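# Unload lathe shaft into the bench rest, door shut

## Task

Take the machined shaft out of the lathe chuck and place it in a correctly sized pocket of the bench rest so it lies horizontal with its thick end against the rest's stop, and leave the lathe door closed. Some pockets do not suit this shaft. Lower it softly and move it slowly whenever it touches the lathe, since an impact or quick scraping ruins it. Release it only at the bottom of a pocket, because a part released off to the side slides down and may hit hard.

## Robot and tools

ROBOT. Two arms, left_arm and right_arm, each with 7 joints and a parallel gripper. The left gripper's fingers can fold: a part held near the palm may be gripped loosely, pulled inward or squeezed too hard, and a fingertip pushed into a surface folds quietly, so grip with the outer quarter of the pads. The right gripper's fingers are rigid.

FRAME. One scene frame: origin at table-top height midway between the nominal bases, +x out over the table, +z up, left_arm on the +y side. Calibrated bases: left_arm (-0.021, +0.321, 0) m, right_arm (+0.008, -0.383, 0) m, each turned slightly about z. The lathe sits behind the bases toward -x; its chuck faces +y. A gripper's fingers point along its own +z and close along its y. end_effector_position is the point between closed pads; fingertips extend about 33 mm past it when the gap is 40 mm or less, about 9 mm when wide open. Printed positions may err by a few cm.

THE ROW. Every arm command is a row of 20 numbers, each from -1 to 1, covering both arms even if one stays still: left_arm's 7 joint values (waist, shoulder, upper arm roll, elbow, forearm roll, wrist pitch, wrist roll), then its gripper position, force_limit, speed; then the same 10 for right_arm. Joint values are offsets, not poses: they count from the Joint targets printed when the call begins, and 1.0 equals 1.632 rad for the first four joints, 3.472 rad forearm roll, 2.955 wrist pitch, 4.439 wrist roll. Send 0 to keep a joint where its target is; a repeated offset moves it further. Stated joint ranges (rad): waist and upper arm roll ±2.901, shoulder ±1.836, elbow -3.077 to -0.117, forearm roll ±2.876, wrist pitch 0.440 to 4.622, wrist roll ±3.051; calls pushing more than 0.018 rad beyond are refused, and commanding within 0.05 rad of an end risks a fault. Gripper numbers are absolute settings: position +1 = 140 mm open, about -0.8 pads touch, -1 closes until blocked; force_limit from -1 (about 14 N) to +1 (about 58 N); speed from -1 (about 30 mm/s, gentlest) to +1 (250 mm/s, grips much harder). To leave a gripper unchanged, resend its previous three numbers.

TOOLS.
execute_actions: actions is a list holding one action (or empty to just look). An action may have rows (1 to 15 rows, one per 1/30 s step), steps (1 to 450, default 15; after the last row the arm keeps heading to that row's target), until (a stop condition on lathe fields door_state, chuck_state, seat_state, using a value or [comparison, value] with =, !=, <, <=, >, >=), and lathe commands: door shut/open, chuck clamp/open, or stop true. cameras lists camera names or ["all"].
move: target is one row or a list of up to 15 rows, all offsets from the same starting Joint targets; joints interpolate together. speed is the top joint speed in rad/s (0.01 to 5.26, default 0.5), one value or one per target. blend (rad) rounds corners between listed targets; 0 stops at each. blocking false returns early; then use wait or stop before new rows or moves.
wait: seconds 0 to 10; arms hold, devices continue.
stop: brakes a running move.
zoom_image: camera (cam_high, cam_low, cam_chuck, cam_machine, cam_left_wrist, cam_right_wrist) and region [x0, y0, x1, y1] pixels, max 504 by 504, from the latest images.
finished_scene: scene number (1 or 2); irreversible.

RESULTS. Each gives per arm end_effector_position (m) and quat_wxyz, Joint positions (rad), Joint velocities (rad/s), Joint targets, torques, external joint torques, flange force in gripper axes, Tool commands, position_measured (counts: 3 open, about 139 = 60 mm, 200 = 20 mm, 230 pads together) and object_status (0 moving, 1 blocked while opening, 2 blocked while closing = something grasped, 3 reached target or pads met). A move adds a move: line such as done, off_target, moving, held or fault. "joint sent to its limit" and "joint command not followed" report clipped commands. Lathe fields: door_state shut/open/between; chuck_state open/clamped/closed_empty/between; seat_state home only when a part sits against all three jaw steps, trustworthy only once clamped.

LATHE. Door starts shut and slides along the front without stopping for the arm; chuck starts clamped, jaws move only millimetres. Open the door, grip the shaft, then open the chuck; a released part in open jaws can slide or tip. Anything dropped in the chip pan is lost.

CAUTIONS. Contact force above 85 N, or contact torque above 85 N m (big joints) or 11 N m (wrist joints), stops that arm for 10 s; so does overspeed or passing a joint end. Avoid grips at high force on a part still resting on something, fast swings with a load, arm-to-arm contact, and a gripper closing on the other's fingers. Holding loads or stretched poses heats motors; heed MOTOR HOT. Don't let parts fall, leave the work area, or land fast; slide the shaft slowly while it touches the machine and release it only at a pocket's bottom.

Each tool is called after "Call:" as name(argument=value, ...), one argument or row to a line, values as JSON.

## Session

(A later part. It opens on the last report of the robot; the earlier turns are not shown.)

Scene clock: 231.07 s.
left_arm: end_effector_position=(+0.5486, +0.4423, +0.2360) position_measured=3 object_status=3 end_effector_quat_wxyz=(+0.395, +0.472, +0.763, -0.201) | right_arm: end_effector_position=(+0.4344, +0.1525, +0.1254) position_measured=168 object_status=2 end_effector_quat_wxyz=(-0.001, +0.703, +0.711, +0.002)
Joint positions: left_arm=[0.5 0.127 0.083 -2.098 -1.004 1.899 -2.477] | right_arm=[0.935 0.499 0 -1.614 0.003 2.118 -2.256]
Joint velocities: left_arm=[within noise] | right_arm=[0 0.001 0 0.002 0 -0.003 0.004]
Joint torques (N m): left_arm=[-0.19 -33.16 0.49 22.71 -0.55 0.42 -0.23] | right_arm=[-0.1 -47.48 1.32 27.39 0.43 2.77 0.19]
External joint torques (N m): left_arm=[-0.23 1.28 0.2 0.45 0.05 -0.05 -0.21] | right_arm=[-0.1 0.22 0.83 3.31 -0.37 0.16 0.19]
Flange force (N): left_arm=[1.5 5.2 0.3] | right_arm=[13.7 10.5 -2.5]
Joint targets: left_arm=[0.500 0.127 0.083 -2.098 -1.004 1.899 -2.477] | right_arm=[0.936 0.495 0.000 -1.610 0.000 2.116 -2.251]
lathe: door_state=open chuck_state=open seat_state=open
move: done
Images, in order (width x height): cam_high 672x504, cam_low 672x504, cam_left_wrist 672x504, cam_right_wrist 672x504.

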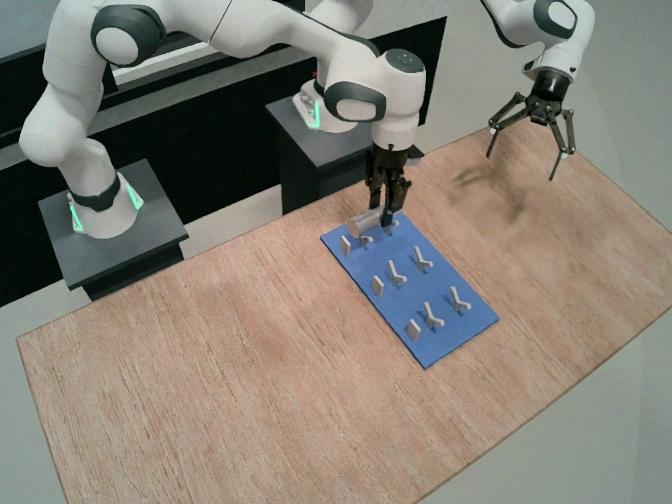

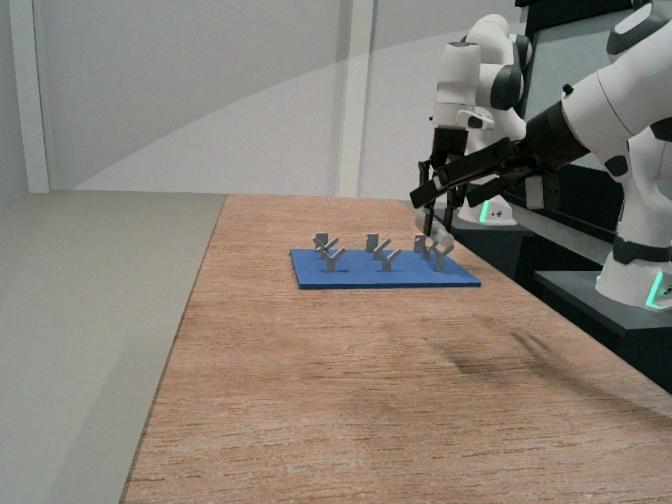

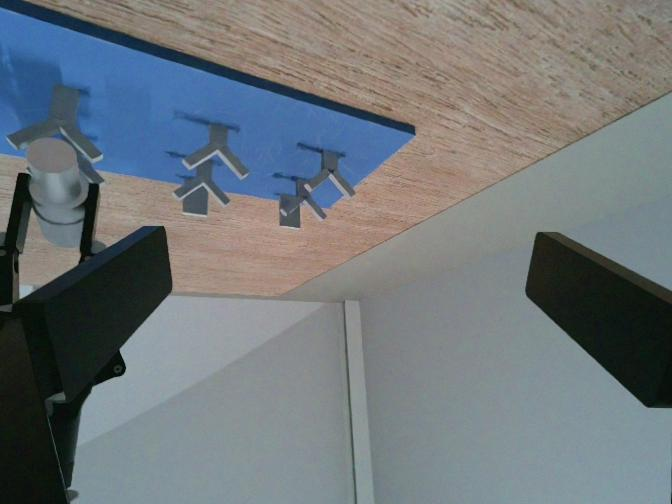

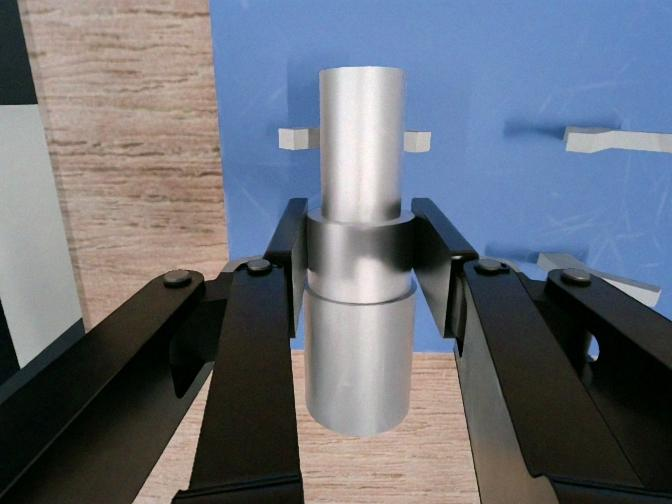

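Call:
move(
  target=[0,0,0,0,0,0,0,1,1,1,-0.0094,-0.0326,0,-0.0603,0.01457,0.0338,-0.0070,-1,0,-1],
  speed=0.06,
  cameras=["cam_high","cam_low","cam_right_wrist","cam_left_wrist"],
)

Call:
zoom_image(
  camera="cam_right_wrist",
  region=[200, 20, 620, 440],
)

Call:
zoom_image(
  camera="cam_high",
  region=[320, 190, 420, 290],
)

Call:
zoom_image(
  camera="cam_low",
  region=[370, 170, 490, 290],
)

Call:
zoom_image(
  camera="cam_left_wrist",
  region=[0, 60, 170, 230],
)

Scene clock: 241.17 s.
left_arm: end_effector_position=(+0.5486, +0.4423, +0.2360) position_measured=3 object_status=3 end_effector_quat_wxyz=(+0.395, +0.472, +0.763, -0.201) | right_arm: end_effector_position=(+0.4319, +0.1500, +0.1242) position_measured=168 object_status=2 end_effector_quat_wxyz=(-0.022, +0.709, +0.704, +0.024)
Joint positions: left_arm=[0.5 0.127 0.083 -2.098 -1.004 1.899 -2.477] | right_arm=[0.922 0.449 0 -1.71 0.048 2.21 -2.277]
Joint velocities: left_arm=[within noise] | right_arm=[0.002 0 0 -0.001 0 0.004 -0.005]
Joint torques (N m): left_arm=[-0.22 -33.15 0.41 22.69 -0.53 0.43 -0.21] | right_arm=[-0.74 -47.43 1.27 26.14 1.22 3.34 -0.13]
External joint torques (N m): left_arm=[-0.08 1.23 0.3 0.47 0.08 -0.02 -0.19] | right_arm=[-0.91 -1.09 0.67 2.11 0.42 0.6 -0.13]
Flange force (N): left_arm=[1.6 5.0 0.1] | right_arm=[3.8 4.5 -1.6]
Joint targets: left_arm=[0.500 0.127 0.083 -2.098 -1.004 1.899 -2.477] | right_arm=[0.921 0.442 0.000 -1.708 0.051 2.216 -2.282]
lathe: door_state=open chuck_state=open seat_state=open
move: done
Images, in order (width x height): cam_high 672x504, cam_low 672x504, cam_left_wrist 672x504, cam_right_wrist 672x504.

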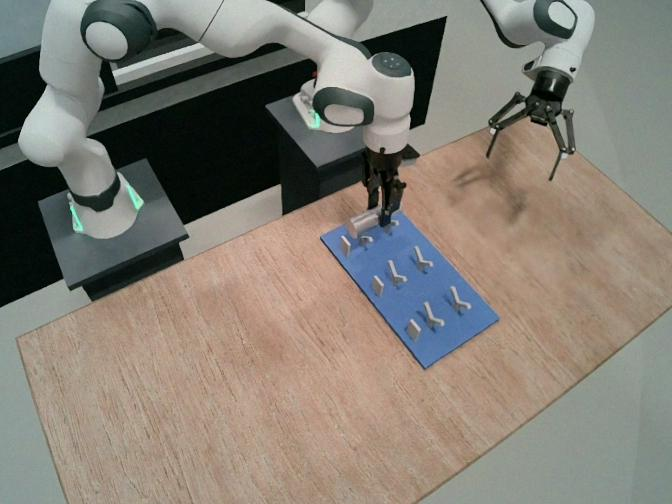

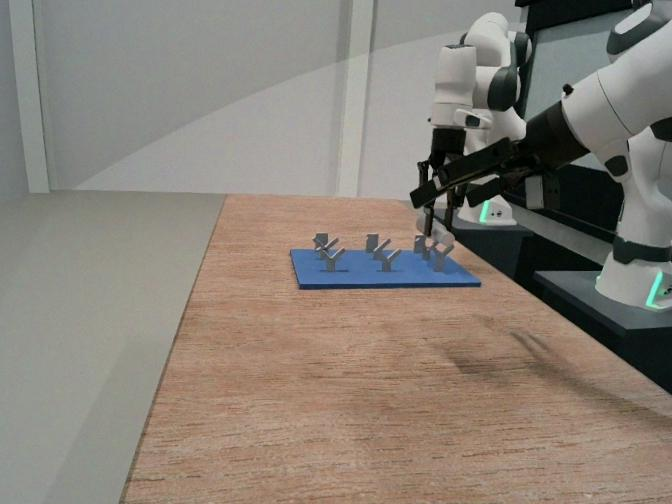

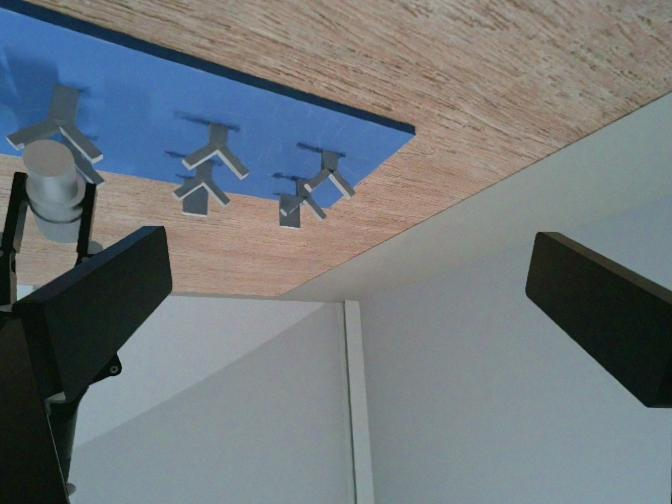

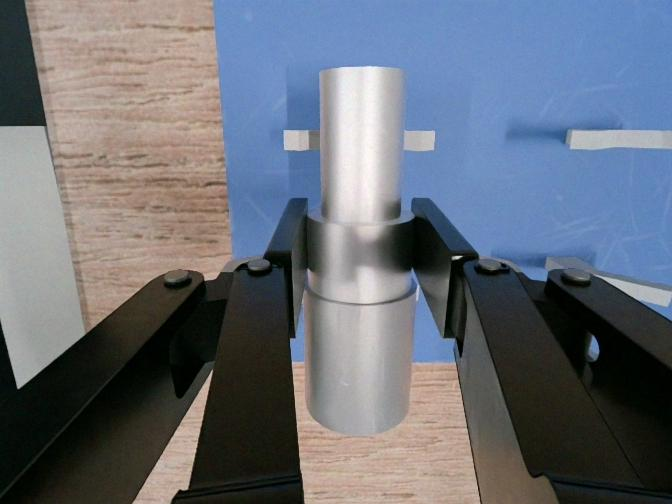

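Scaled by 1.200 from the camera's 672x504 image, which has a finer 960x720 frame.

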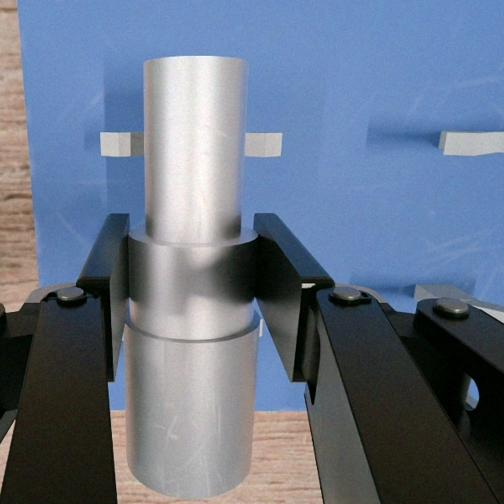

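Scaled by 5.040 from the camera's 672x504 image, which has a finer 960x720 frame.

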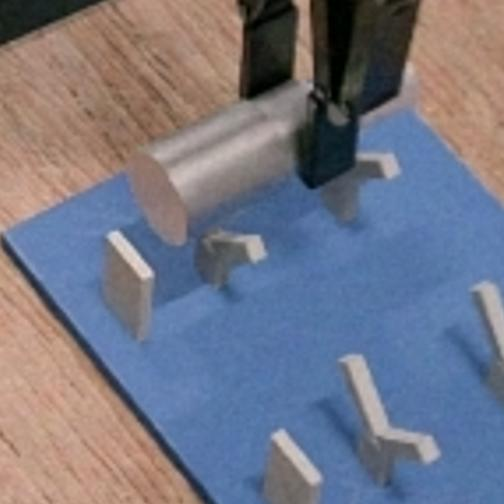

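Scaled by 4.200 from the camera's 672x504 image, which has a finer 960x720 frame.

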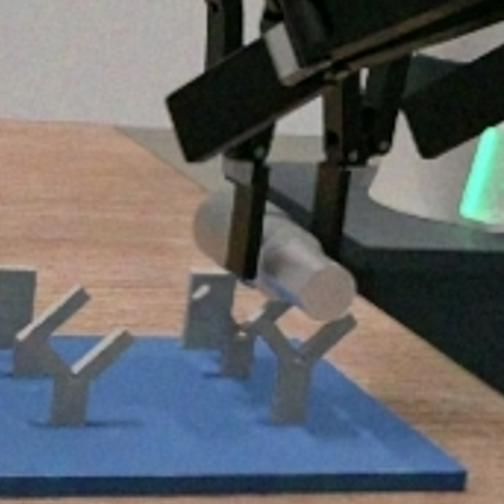

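Scaled by 2.965 from the camera's 672x504 image, which has a finer 960x720 frame.

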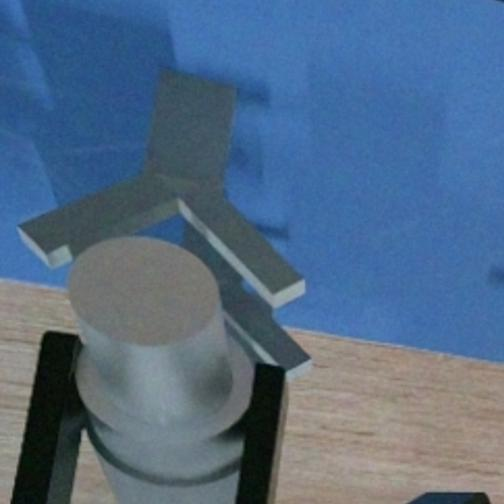

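Call:
move(
  target=[0,0,0,0,0,0,0,1,1,1,0,0.0088,0,-0.0062,0,0.0083,-0.0017,-1,0,-1],
  speed=0.03,
  cameras=["cam_high","cam_low","cam_right_wrist","cam_left_wrist"],
)

Call:
zoom_image(
  camera="cam_right_wrist",
  region=[200, 20, 620, 440],
)

Call:
zoom_image(
  camera="cam_high",
  region=[320, 190, 420, 290],
)

Call:
zoom_image(
  camera="cam_low",
  region=[370, 170, 490, 290],
)

Call:
zoom_image(
  camera="cam_left_wrist",
  region=[0, 60, 170, 230],
)

Scene clock: 250.13 s.
left_arm: end_effector_position=(+0.5486, +0.4423, +0.2360) position_measured=3 object_status=3 end_effector_quat_wxyz=(+0.395, +0.472, +0.763, -0.201) | right_arm: end_effector_position=(+0.4324, +0.1501, +0.1140) position_measured=168 object_status=2 end_effector_quat_wxyz=(-0.021, +0.707, +0.707, +0.025)
Joint positions: left_arm=[0.5 0.127 0.083 -2.098 -1.004 1.899 -2.477] | right_arm=[0.922 0.46 0 -1.721 0.048 2.234 -2.285]
Joint velocities: left_arm=[within noise] | right_arm=[0.001 0 0 0.001 0 0.005 -0.003]
Joint torques (N m): left_arm=[-0.24 -33.18 0.45 22.67 -0.52 0.43 -0.2] | right_arm=[-0.76 -46.37 1.24 26.25 1.2 3.38 -0.11]
External joint torques (N m): left_arm=[-0.11 1.15 0.32 0.47 0.09 -0.02 -0.18] | right_arm=[-0.61 -0.18 0.89 2.5 0.42 0.65 -0.11]
Flange force (N): left_arm=[1.5 4.8 0.0] | right_arm=[7.4 7.0 -0.2]
Joint targets: left_arm=[0.500 0.127 0.083 -2.098 -1.004 1.899 -2.477] | right_arm=[0.921 0.456 0.000 -1.718 0.051 2.241 -2.290]
lathe: door_state=open chuck_state=open seat_state=open
move: done
Images, in order (width x height): cam_high 672x504, cam_low 672x504, cam_left_wrist 672x504, cam_right_wrist 672x504.

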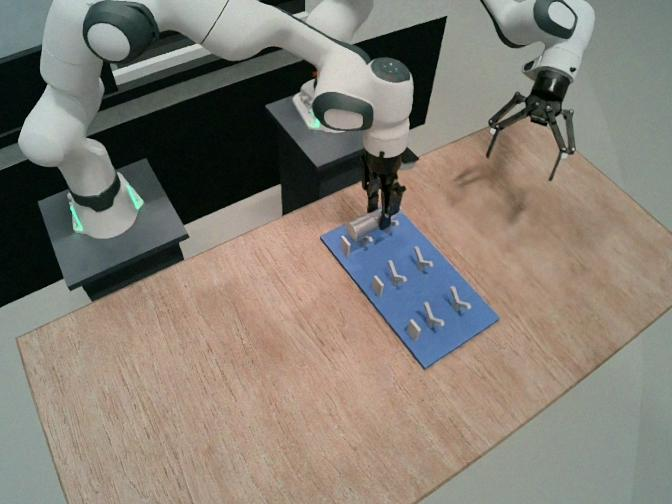

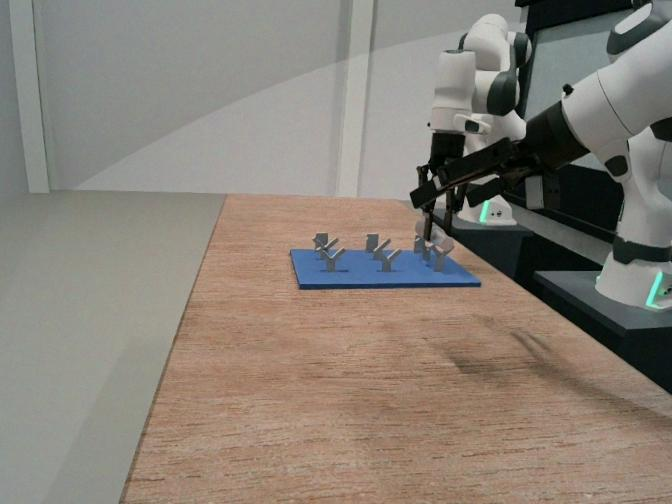

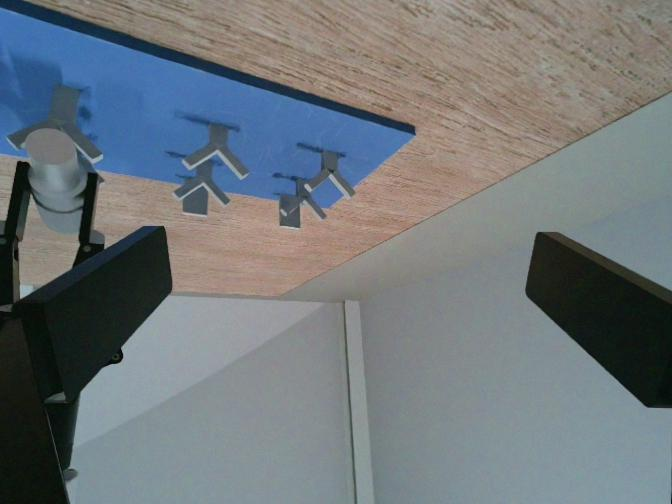

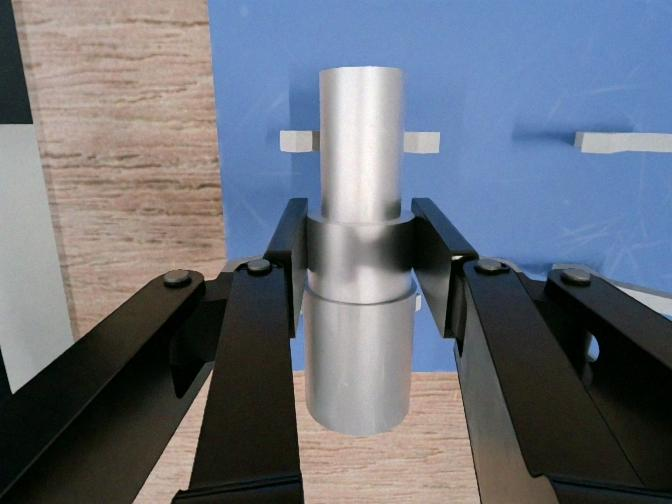

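Scaled by 1.200 from the camera's 672x504 image, which has a finer 960x720 frame.

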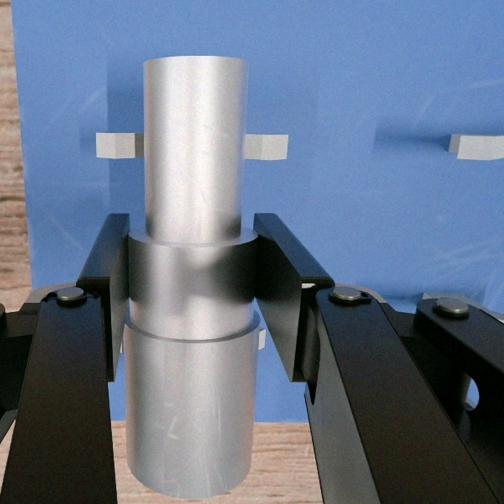

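Scaled by 5.040 from the camera's 672x504 image, which has a finer 960x720 frame.

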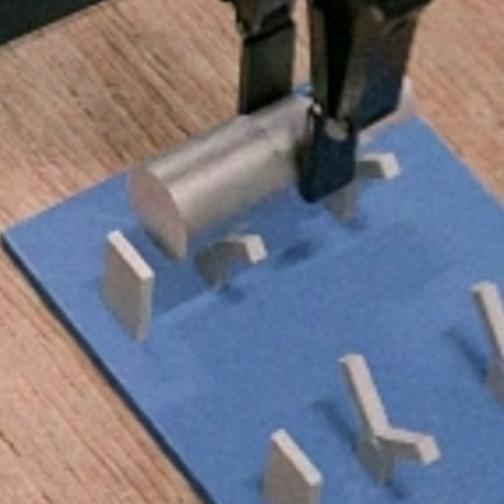

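Scaled by 4.200 from the camera's 672x504 image, which has a finer 960x720 frame.

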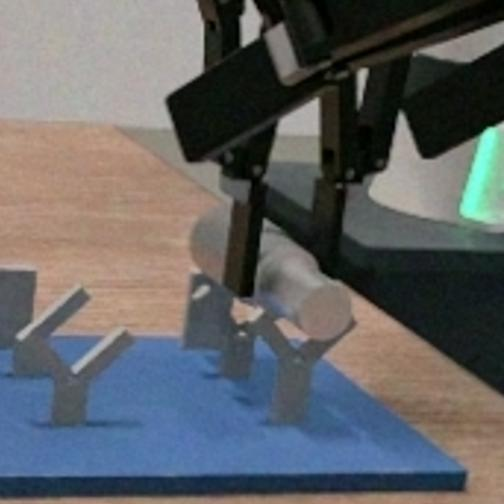

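Scaled by 2.965 from the camera's 672x504 image, which has a finer 960x720 frame.

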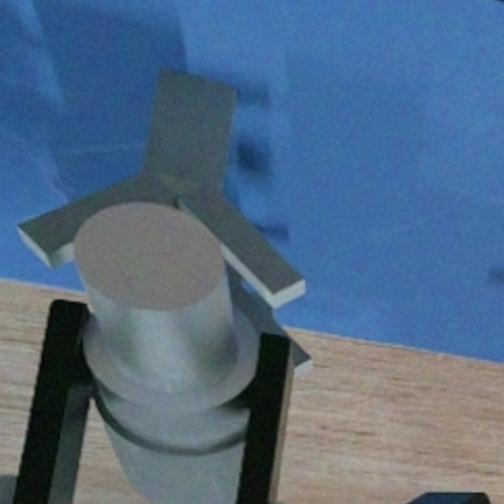

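Call:
move(
  target=[0,0,0,0,0,0,0,1,1,1,0,0.0044,0,-0.0031,0,0.0042,0,-1,0,-1],
  speed=0.02,
  cameras=["cam_high","cam_low","cam_right_wrist","cam_left_wrist"],
)

Call:
zoom_image(
  camera="cam_right_wrist",
  region=[200, 20, 620, 440],
)

Call:
zoom_image(
  camera="cam_high",
  region=[320, 190, 420, 290],
)

Call:
zoom_image(
  camera="cam_left_wrist",
  region=[0, 60, 170, 230],
)

Scene clock: 262.27 s.
left_arm: end_effector_position=(+0.5486, +0.4423, +0.2360) position_measured=3 object_status=3 end_effector_quat_wxyz=(+0.395, +0.472, +0.763, -0.201) | right_arm: end_effector_position=(+0.4325, +0.1500, +0.1082) position_measured=168 object_status=2 end_effector_quat_wxyz=(-0.021, +0.707, +0.707, +0.025)
Joint positions: left_arm=[0.5 0.127 0.083 -2.098 -1.004 1.899 -2.477] | right_arm=[0.922 0.467 0 -1.726 0.048 2.247 -2.286]
Joint velocities: left_arm=[within noise] | right_arm=[0 -0.001 0.002 -0.001 0 0.004 0]
Joint torques (N m): left_arm=[-0.25 -33.17 0.45 22.69 -0.52 0.42 -0.24] | right_arm=[-0.72 -46.41 1.28 26.11 1.17 3.38 -0.13]
External joint torques (N m): left_arm=[-0.27 1.1 0.2 0.53 0.08 -0.04 -0.23] | right_arm=[-0.84 -0.29 0.71 2.6 0.4 0.68 -0.13]
Flange force (N): left_arm=[1.2 5.0 0.1] | right_arm=[7.2 7.3 -0.3]
Joint targets: left_arm=[0.500 0.127 0.083 -2.098 -1.004 1.899 -2.477] | right_arm=[0.921 0.463 0.000 -1.723 0.051 2.253 -2.290]
lathe: door_state=open chuck_state=open seat_state=open
move: done
Images, in order (width x height): cam_high 672x504, cam_low 672x504, cam_left_wrist 672x504, cam_right_wrist 672x504.

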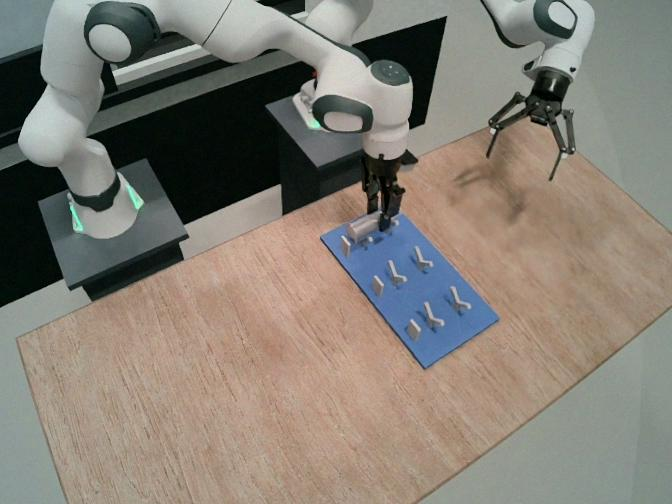

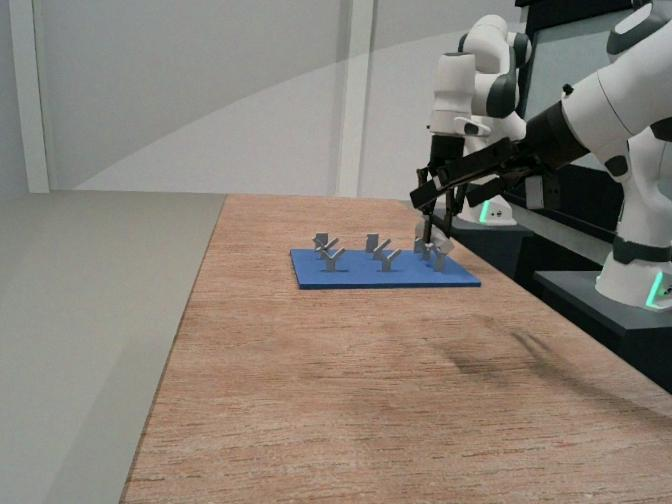

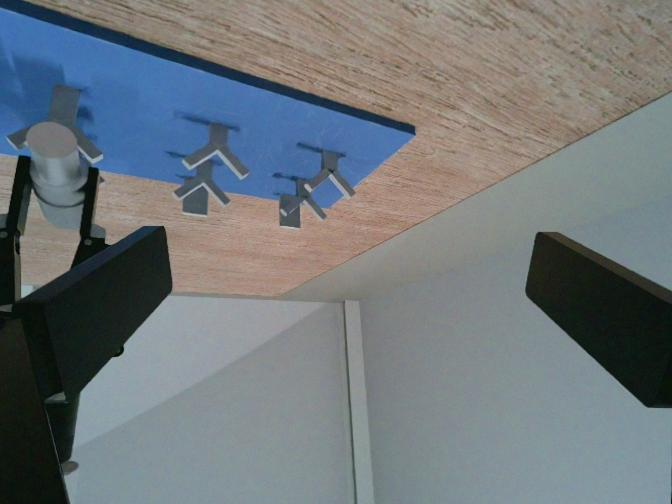

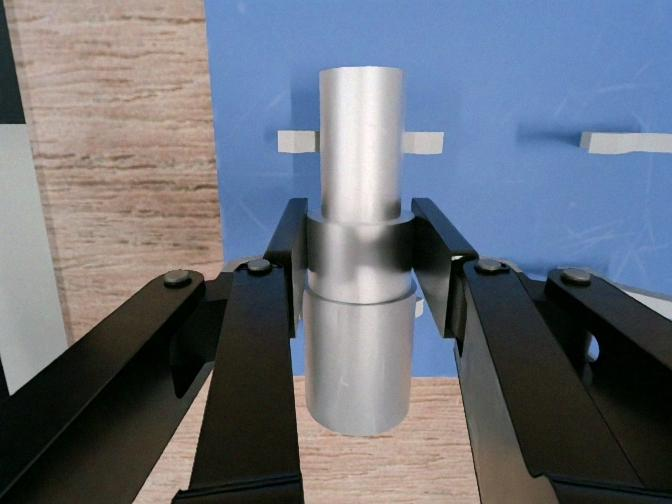

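Scaled by 1.200 from the camera's 672x504 image, which has a finer 960x720 frame.

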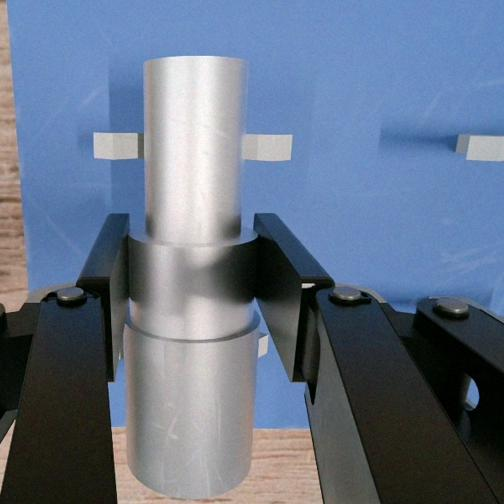

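Scaled by 5.040 from the camera's 672x504 image, which has a finer 960x720 frame.

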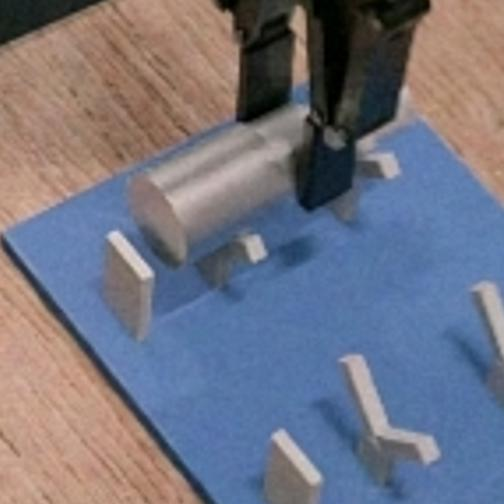

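Scaled by 2.965 from the camera's 672x504 image, which has a finer 960x720 frame.

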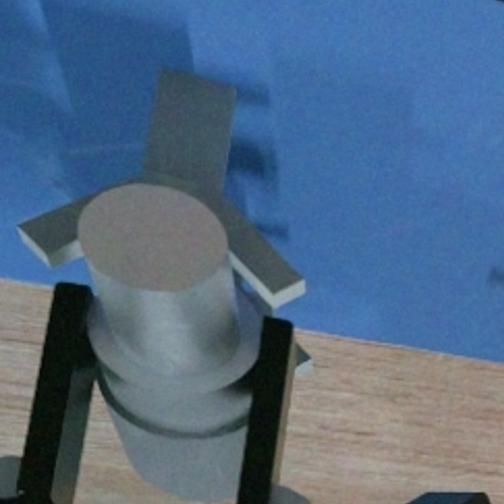

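Call:
move(
  target=[0,0,0,0,0,0,0,1,1,1,0,0.0029,0,-0.0021,0,0.0028,0,-1,0,-1],
  speed=0.015,
  cameras=["cam_high","cam_right_wrist","cam_left_wrist"],
)

Call:
zoom_image(
  camera="cam_high",
  region=[320, 190, 420, 290],
)

Call:
zoom_image(
  camera="cam_left_wrist",
  region=[0, 60, 170, 230],
)

Scene clock: 264.93 s.
left_arm: end_effector_position=(+0.5486, +0.4423, +0.2360) position_measured=3 object_status=3 end_effector_quat_wxyz=(+0.395, +0.472, +0.763, -0.201) | right_arm: end_effector_position=(+0.4325, +0.1499, +0.1052) position_measured=168 object_status=2 end_effector_quat_wxyz=(-0.021, +0.707, +0.707, +0.025)
Joint positions: left_arm=[0.5 0.127 0.083 -2.098 -1.004 1.899 -2.477] | right_arm=[0.922 0.471 0 -1.728 0.048 2.253 -2.286]
Joint torques (N m): left_arm=[-0.28 -33.2 0.48 22.67 -0.56 0.43 -0.24] | right_arm=[-0.7 -45.8 1.07 25.64 1.1 3.74 -0.13]
External joint torques (N m): left_arm=[-0.23 1.23 0.28 0.45 0.04 -0.03 -0.23] | right_arm=[-0.76 0.76 0.54 1.95 0.33 1 -0.13]
Flange force (N): left_arm=[1.4 5.0 0.3] | right_arm=[6.6 6.9 2.2]
Joint targets: left_arm=[0.500 0.127 0.083 -2.098 -1.004 1.899 -2.477] | right_arm=[0.921 0.468 0.000 -1.727 0.051 2.262 -2.290]
lathe: door_state=open chuck_state=open seat_state=open
move: done
Images, in order (width x height): cam_high 672x504, cam_left_wrist 672x504, cam_right_wrist 672x504.

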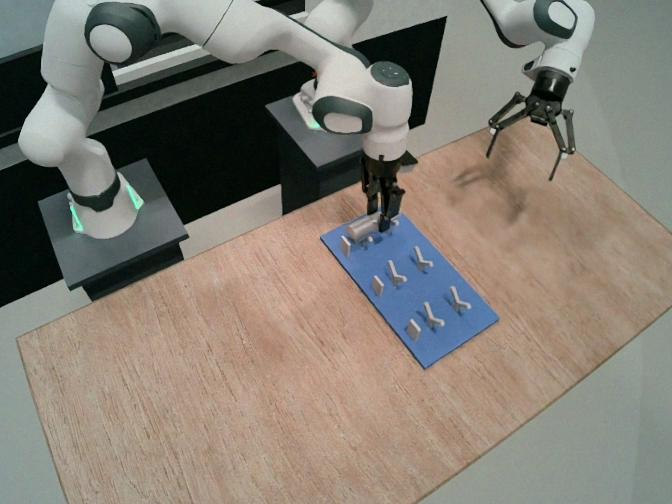

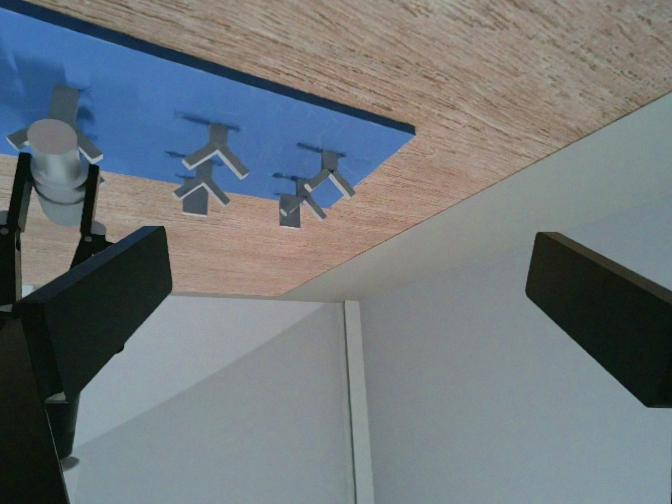

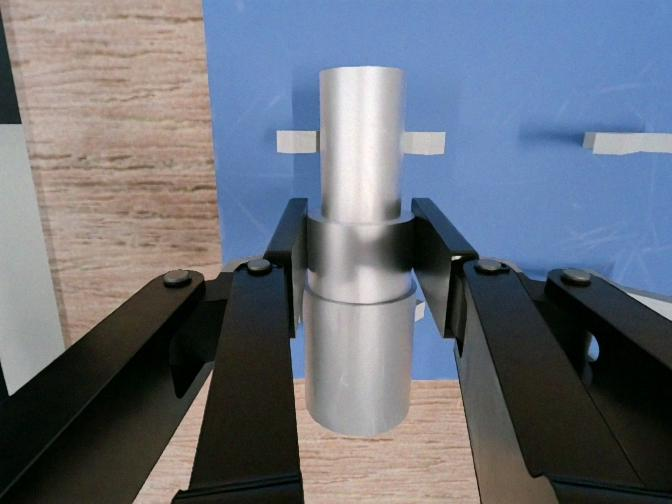

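Scaled by 5.040 from the camera's 672x504 image, which has a finer 960x720 frame.

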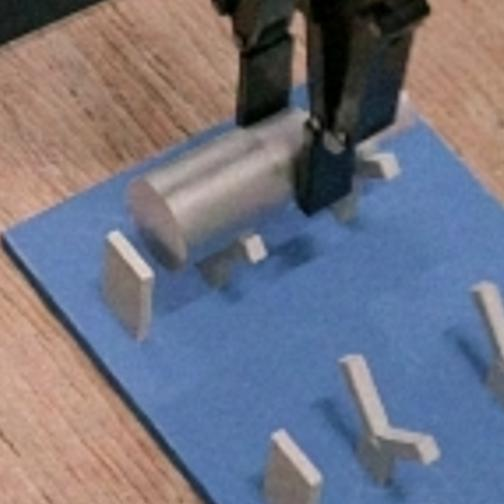

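Scaled by 2.965 from the camera's 672x504 image, which has a finer 960x720 frame.

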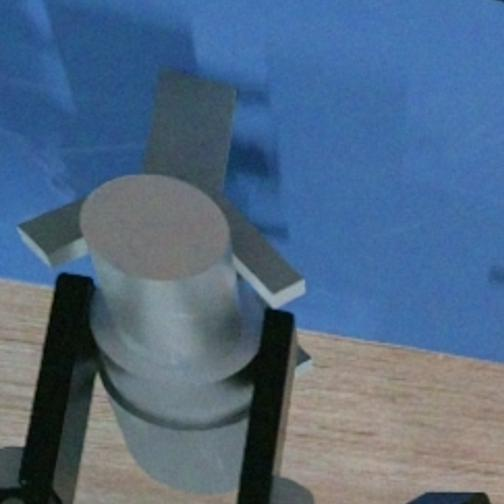

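Call:
move(
  target=[0,0,0,0,0,0,0,1,1,1,0,0.0015,0,-0.0010,0,0.0014,0,-1,0,-1],
  speed=0.01,
  cameras=["cam_high","cam_right_wrist","cam_left_wrist"],
)

Call:
zoom_image(
  camera="cam_right_wrist",
  region=[270, 40, 460, 450],
)

Call:
zoom_image(
  camera="cam_left_wrist",
  region=[0, 60, 170, 230],
)

Scene clock: 267.37 s.
left_arm: end_effector_position=(+0.5486, +0.4423, +0.2360) position_measured=3 object_status=3 end_effector_quat_wxyz=(+0.395, +0.472, +0.763, -0.201) | right_arm: end_effector_position=(+0.4325, +0.1500, +0.1051) position_measured=168 object_status=2 end_effector_quat_wxyz=(-0.021, +0.707, +0.707, +0.026)
Joint positions: left_arm=[0.5 0.127 0.083 -2.098 -1.004 1.899 -2.477] | right_arm=[0.922 0.471 0 -1.729 0.048 2.254 -2.286]
Joint torques (N m): left_arm=[-0.21 -33.19 0.44 22.7 -0.54 0.41 -0.2] | right_arm=[-0.8 -43.93 1.18 24.87 1.07 4.27 -0.16]
External joint torques (N m): left_arm=[-0.22 1.19 0.18 0.51 0.06 -0.05 -0.18] | right_arm=[-0.56 2.53 0.89 1.22 0.3 1.53 -0.16]
Flange force (N): left_arm=[1.4 5.1 0.2] | right_arm=[7.2 7.1 6.1]
Joint targets: left_arm=[0.500 0.127 0.083 -2.098 -1.004 1.899 -2.477] | right_arm=[0.921 0.470 0.000 -1.728 0.051 2.266 -2.290]
lathe: door_state=open chuck_state=open seat_state=open
move: off_target (right_arm); right_arm: the wrist pitch is farthest, 0.012 rad from its target
Images, in order (width x height): cam_high 672x504, cam_left_wrist 672x504, cam_right_wrist 672x504.

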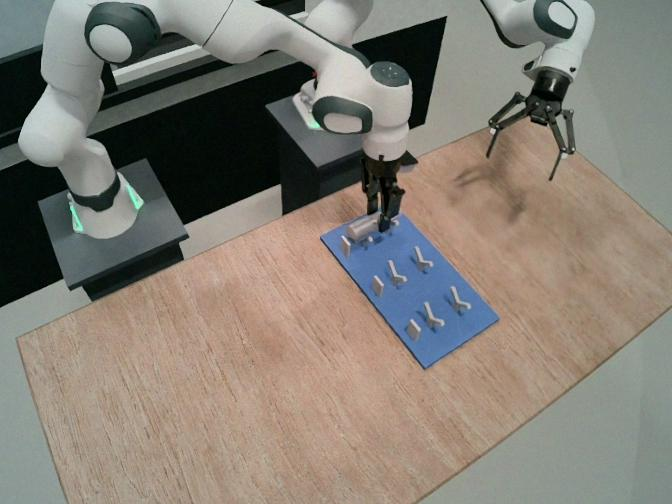

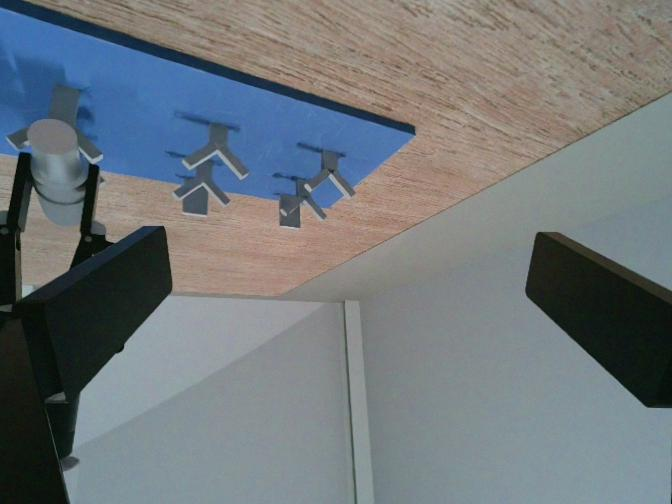

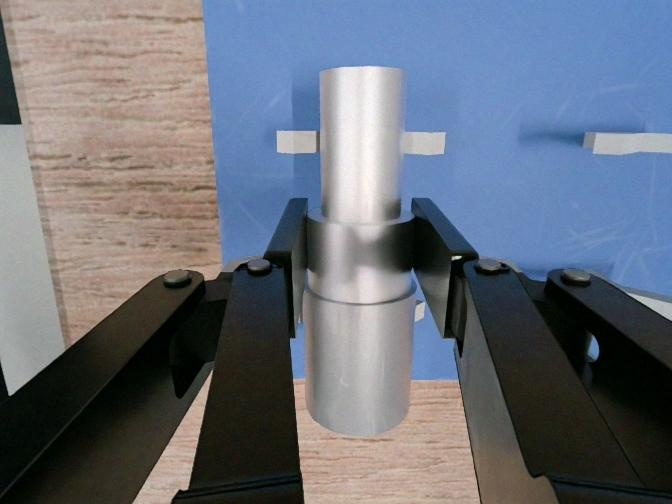

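Scaled by 1.229 from the camera's 672x504 image, which has a finer 960x720 frame.

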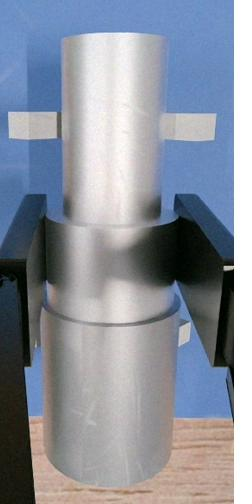

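Scaled by 2.965 from the camera's 672x504 image, which has a finer 960x720 frame.

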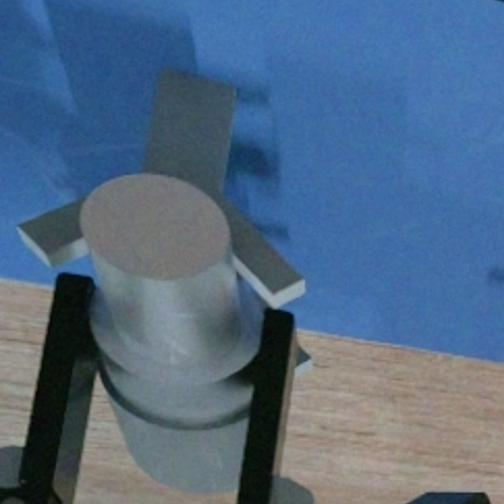

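Call:
move(
  target=[0,0,0,0,0,0,0,1,1,1,0.0069,0.0182,0,0.0352,-0.00936,-0.0214,0.0063,-1,0,-1],
  speed=0.02,
  cameras=["cam_high","cam_right_wrist","cam_left_wrist"],
)

Call:
zoom_image(
  camera="cam_right_wrist",
  region=[270, 40, 460, 450],
)

Call:
zoom_image(
  camera="cam_left_wrist",
  region=[0, 60, 170, 230],
)

Call:
zoom_image(
  camera="cam_high",
  region=[320, 190, 420, 290],
)

Scene clock: 279.10 s.
left_arm: end_effector_position=(+0.5486, +0.4423, +0.2360) position_measured=3 object_status=3 end_effector_quat_wxyz=(+0.395, +0.472, +0.763, -0.201) | right_arm: end_effector_position=(+0.4327, +0.1519, +0.1059) position_measured=168 object_status=2 end_effector_quat_wxyz=(-0.010, +0.704, +0.710, +0.012)
Joint positions: left_arm=[0.5 0.127 0.083 -2.098 -1.004 1.899 -2.477] | right_arm=[0.93 0.498 0 -1.674 0.022 2.198 -2.269]
Joint velocities: left_arm=[within noise] | right_arm=[0.002 0.003 -0.001 0.003 -0.001 -0.003 0.004]
Joint torques (N m): left_arm=[-0.26 -33.19 0.48 22.69 -0.56 0.44 -0.23] | right_arm=[0.32 -43.87 1.43 26.47 0.25 3.57 0.21]
External joint torques (N m): left_arm=[-0.22 1.24 0.27 0.43 0.05 -0.02 -0.21] | right_arm=[0.5 3.6 1.07 2.61 -0.53 0.88 0.21]
Flange force (N): left_arm=[1.4 5.0 0.3] | right_arm=[17.8 12.9 4.9]
Joint targets: left_arm=[0.500 0.127 0.083 -2.098 -1.004 1.899 -2.477] | right_arm=[0.932 0.500 0.000 -1.671 0.019 2.202 -2.262]
lathe: door_state=open chuck_state=open seat_state=open
move: done
Images, in order (width x height): cam_high 672x504, cam_left_wrist 672x504, cam_right_wrist 672x504.

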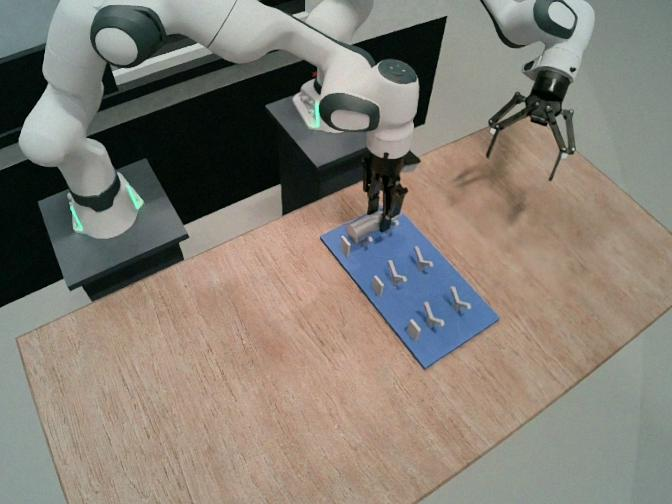

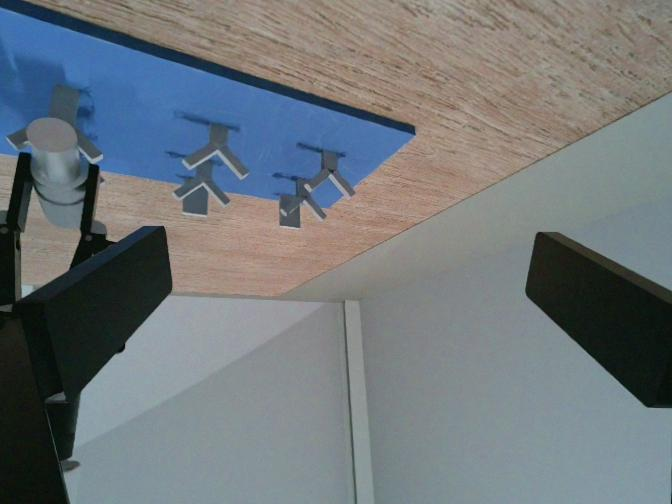

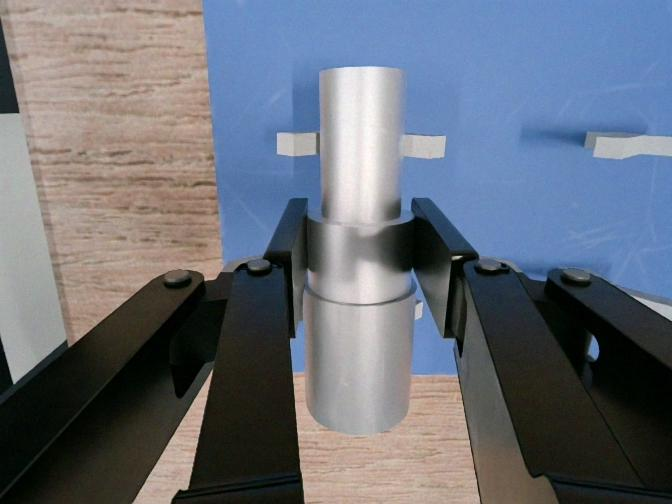

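Scaled by 1.229 from the camera's 672x504 image, which has a finer 960x720 frame.

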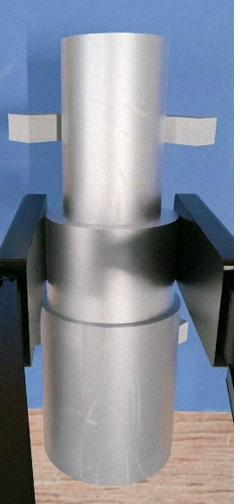

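Scaled by 2.965 from the camera's 672x504 image, which has a finer 960x720 frame.

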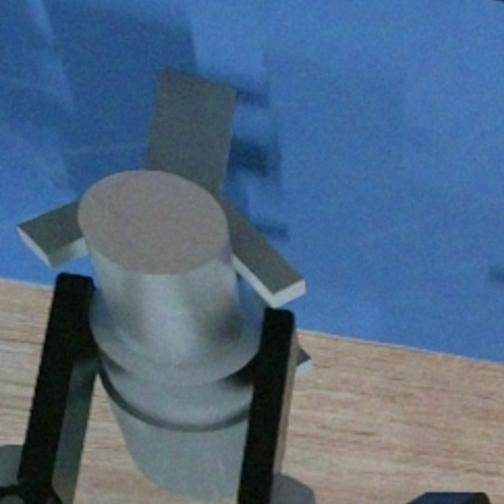

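Scaled by 5.040 from the camera's 672x504 image, which has a finer 960x720 frame.

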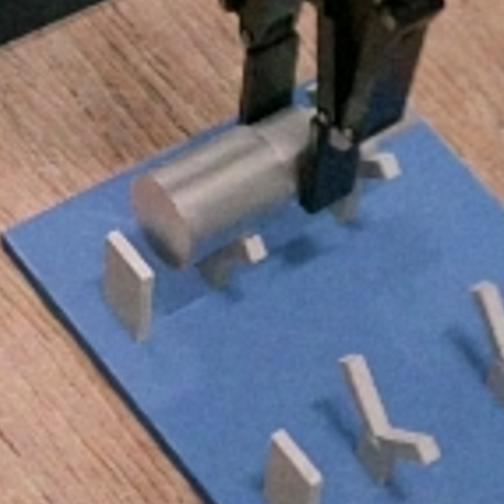

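Call:
move(
  target=[0,0,0,0,0,0,0,1,1,1,-0.00225,-0.0060,0,-0.0096,0,0.00198,-0.00083,-1,0,-1],
  speed=0.012,
  cameras=["cam_high","cam_right_wrist"],
)

Call:
zoom_image(
  camera="cam_high",
  region=[320, 190, 420, 290],
)

Scene clock: 283.30 s.
left_arm: end_effector_position=(+0.5486, +0.4423, +0.2360) position_measured=3 object_status=3 end_effector_quat_wxyz=(+0.395, +0.472, +0.763, -0.201) | right_arm: end_effector_position=(+0.4325, +0.1517, +0.1058) position_measured=168 object_status=2 end_effector_quat_wxyz=(-0.010, +0.705, +0.709, +0.015)
Joint positions: left_arm=[0.5 0.127 0.083 -2.098 -1.004 1.899 -2.477] | right_arm=[0.93 0.493 0 -1.685 0.022 2.209 -2.267]
Joint torques (N m): left_arm=[-0.23 -33.14 0.54 22.73 -0.55 0.43 -0.25] | right_arm=[-1.09 -45.7 0.94 23.44 0.18 2.26 0.06]
External joint torques (N m): left_arm=[-0.19 1.19 0.34 0.53 0.06 -0.03 -0.23] | right_arm=[-1.07 1.48 0.46 -0.33 -0.6 -0.43 0.06]
Flange force (N): left_arm=[1.4 5.2 0.1] | right_arm=[2.2 3.0 1.3]
Joint targets: left_arm=[0.500 0.127 0.083 -2.098 -1.004 1.899 -2.477] | right_arm=[0.928 0.490 0.000 -1.687 0.019 2.208 -2.265]
lathe: door_state=open chuck_state=open seat_state=open
move: done
Images, in order (width x height): cam_high 672x504, cam_right_wrist 672x504.

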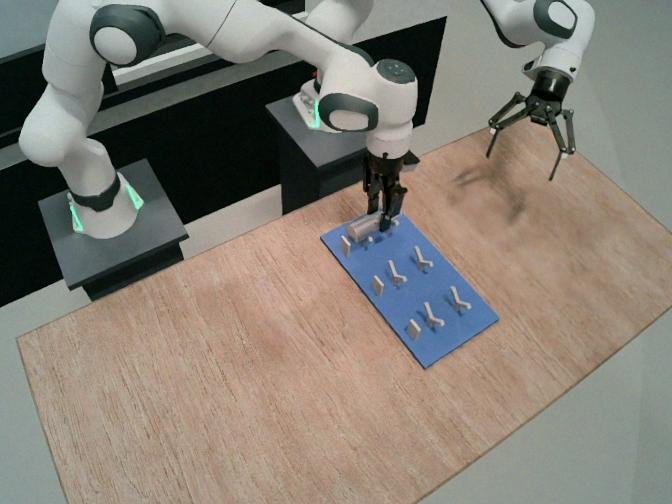

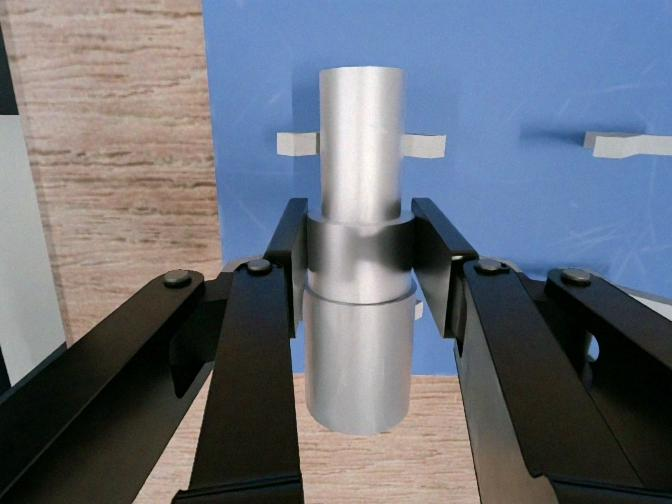

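Scaled by 5.040 from the camera's 672x504 image, which has a finer 960x720 frame.

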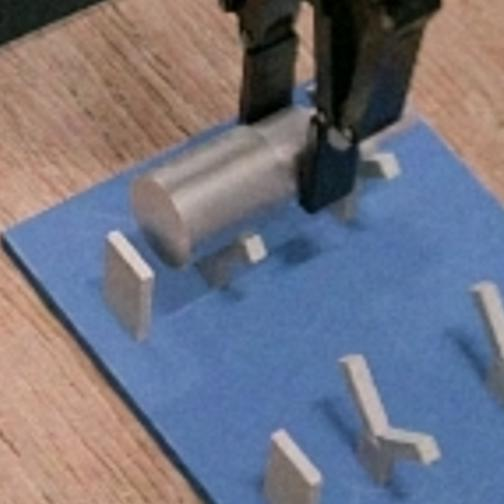

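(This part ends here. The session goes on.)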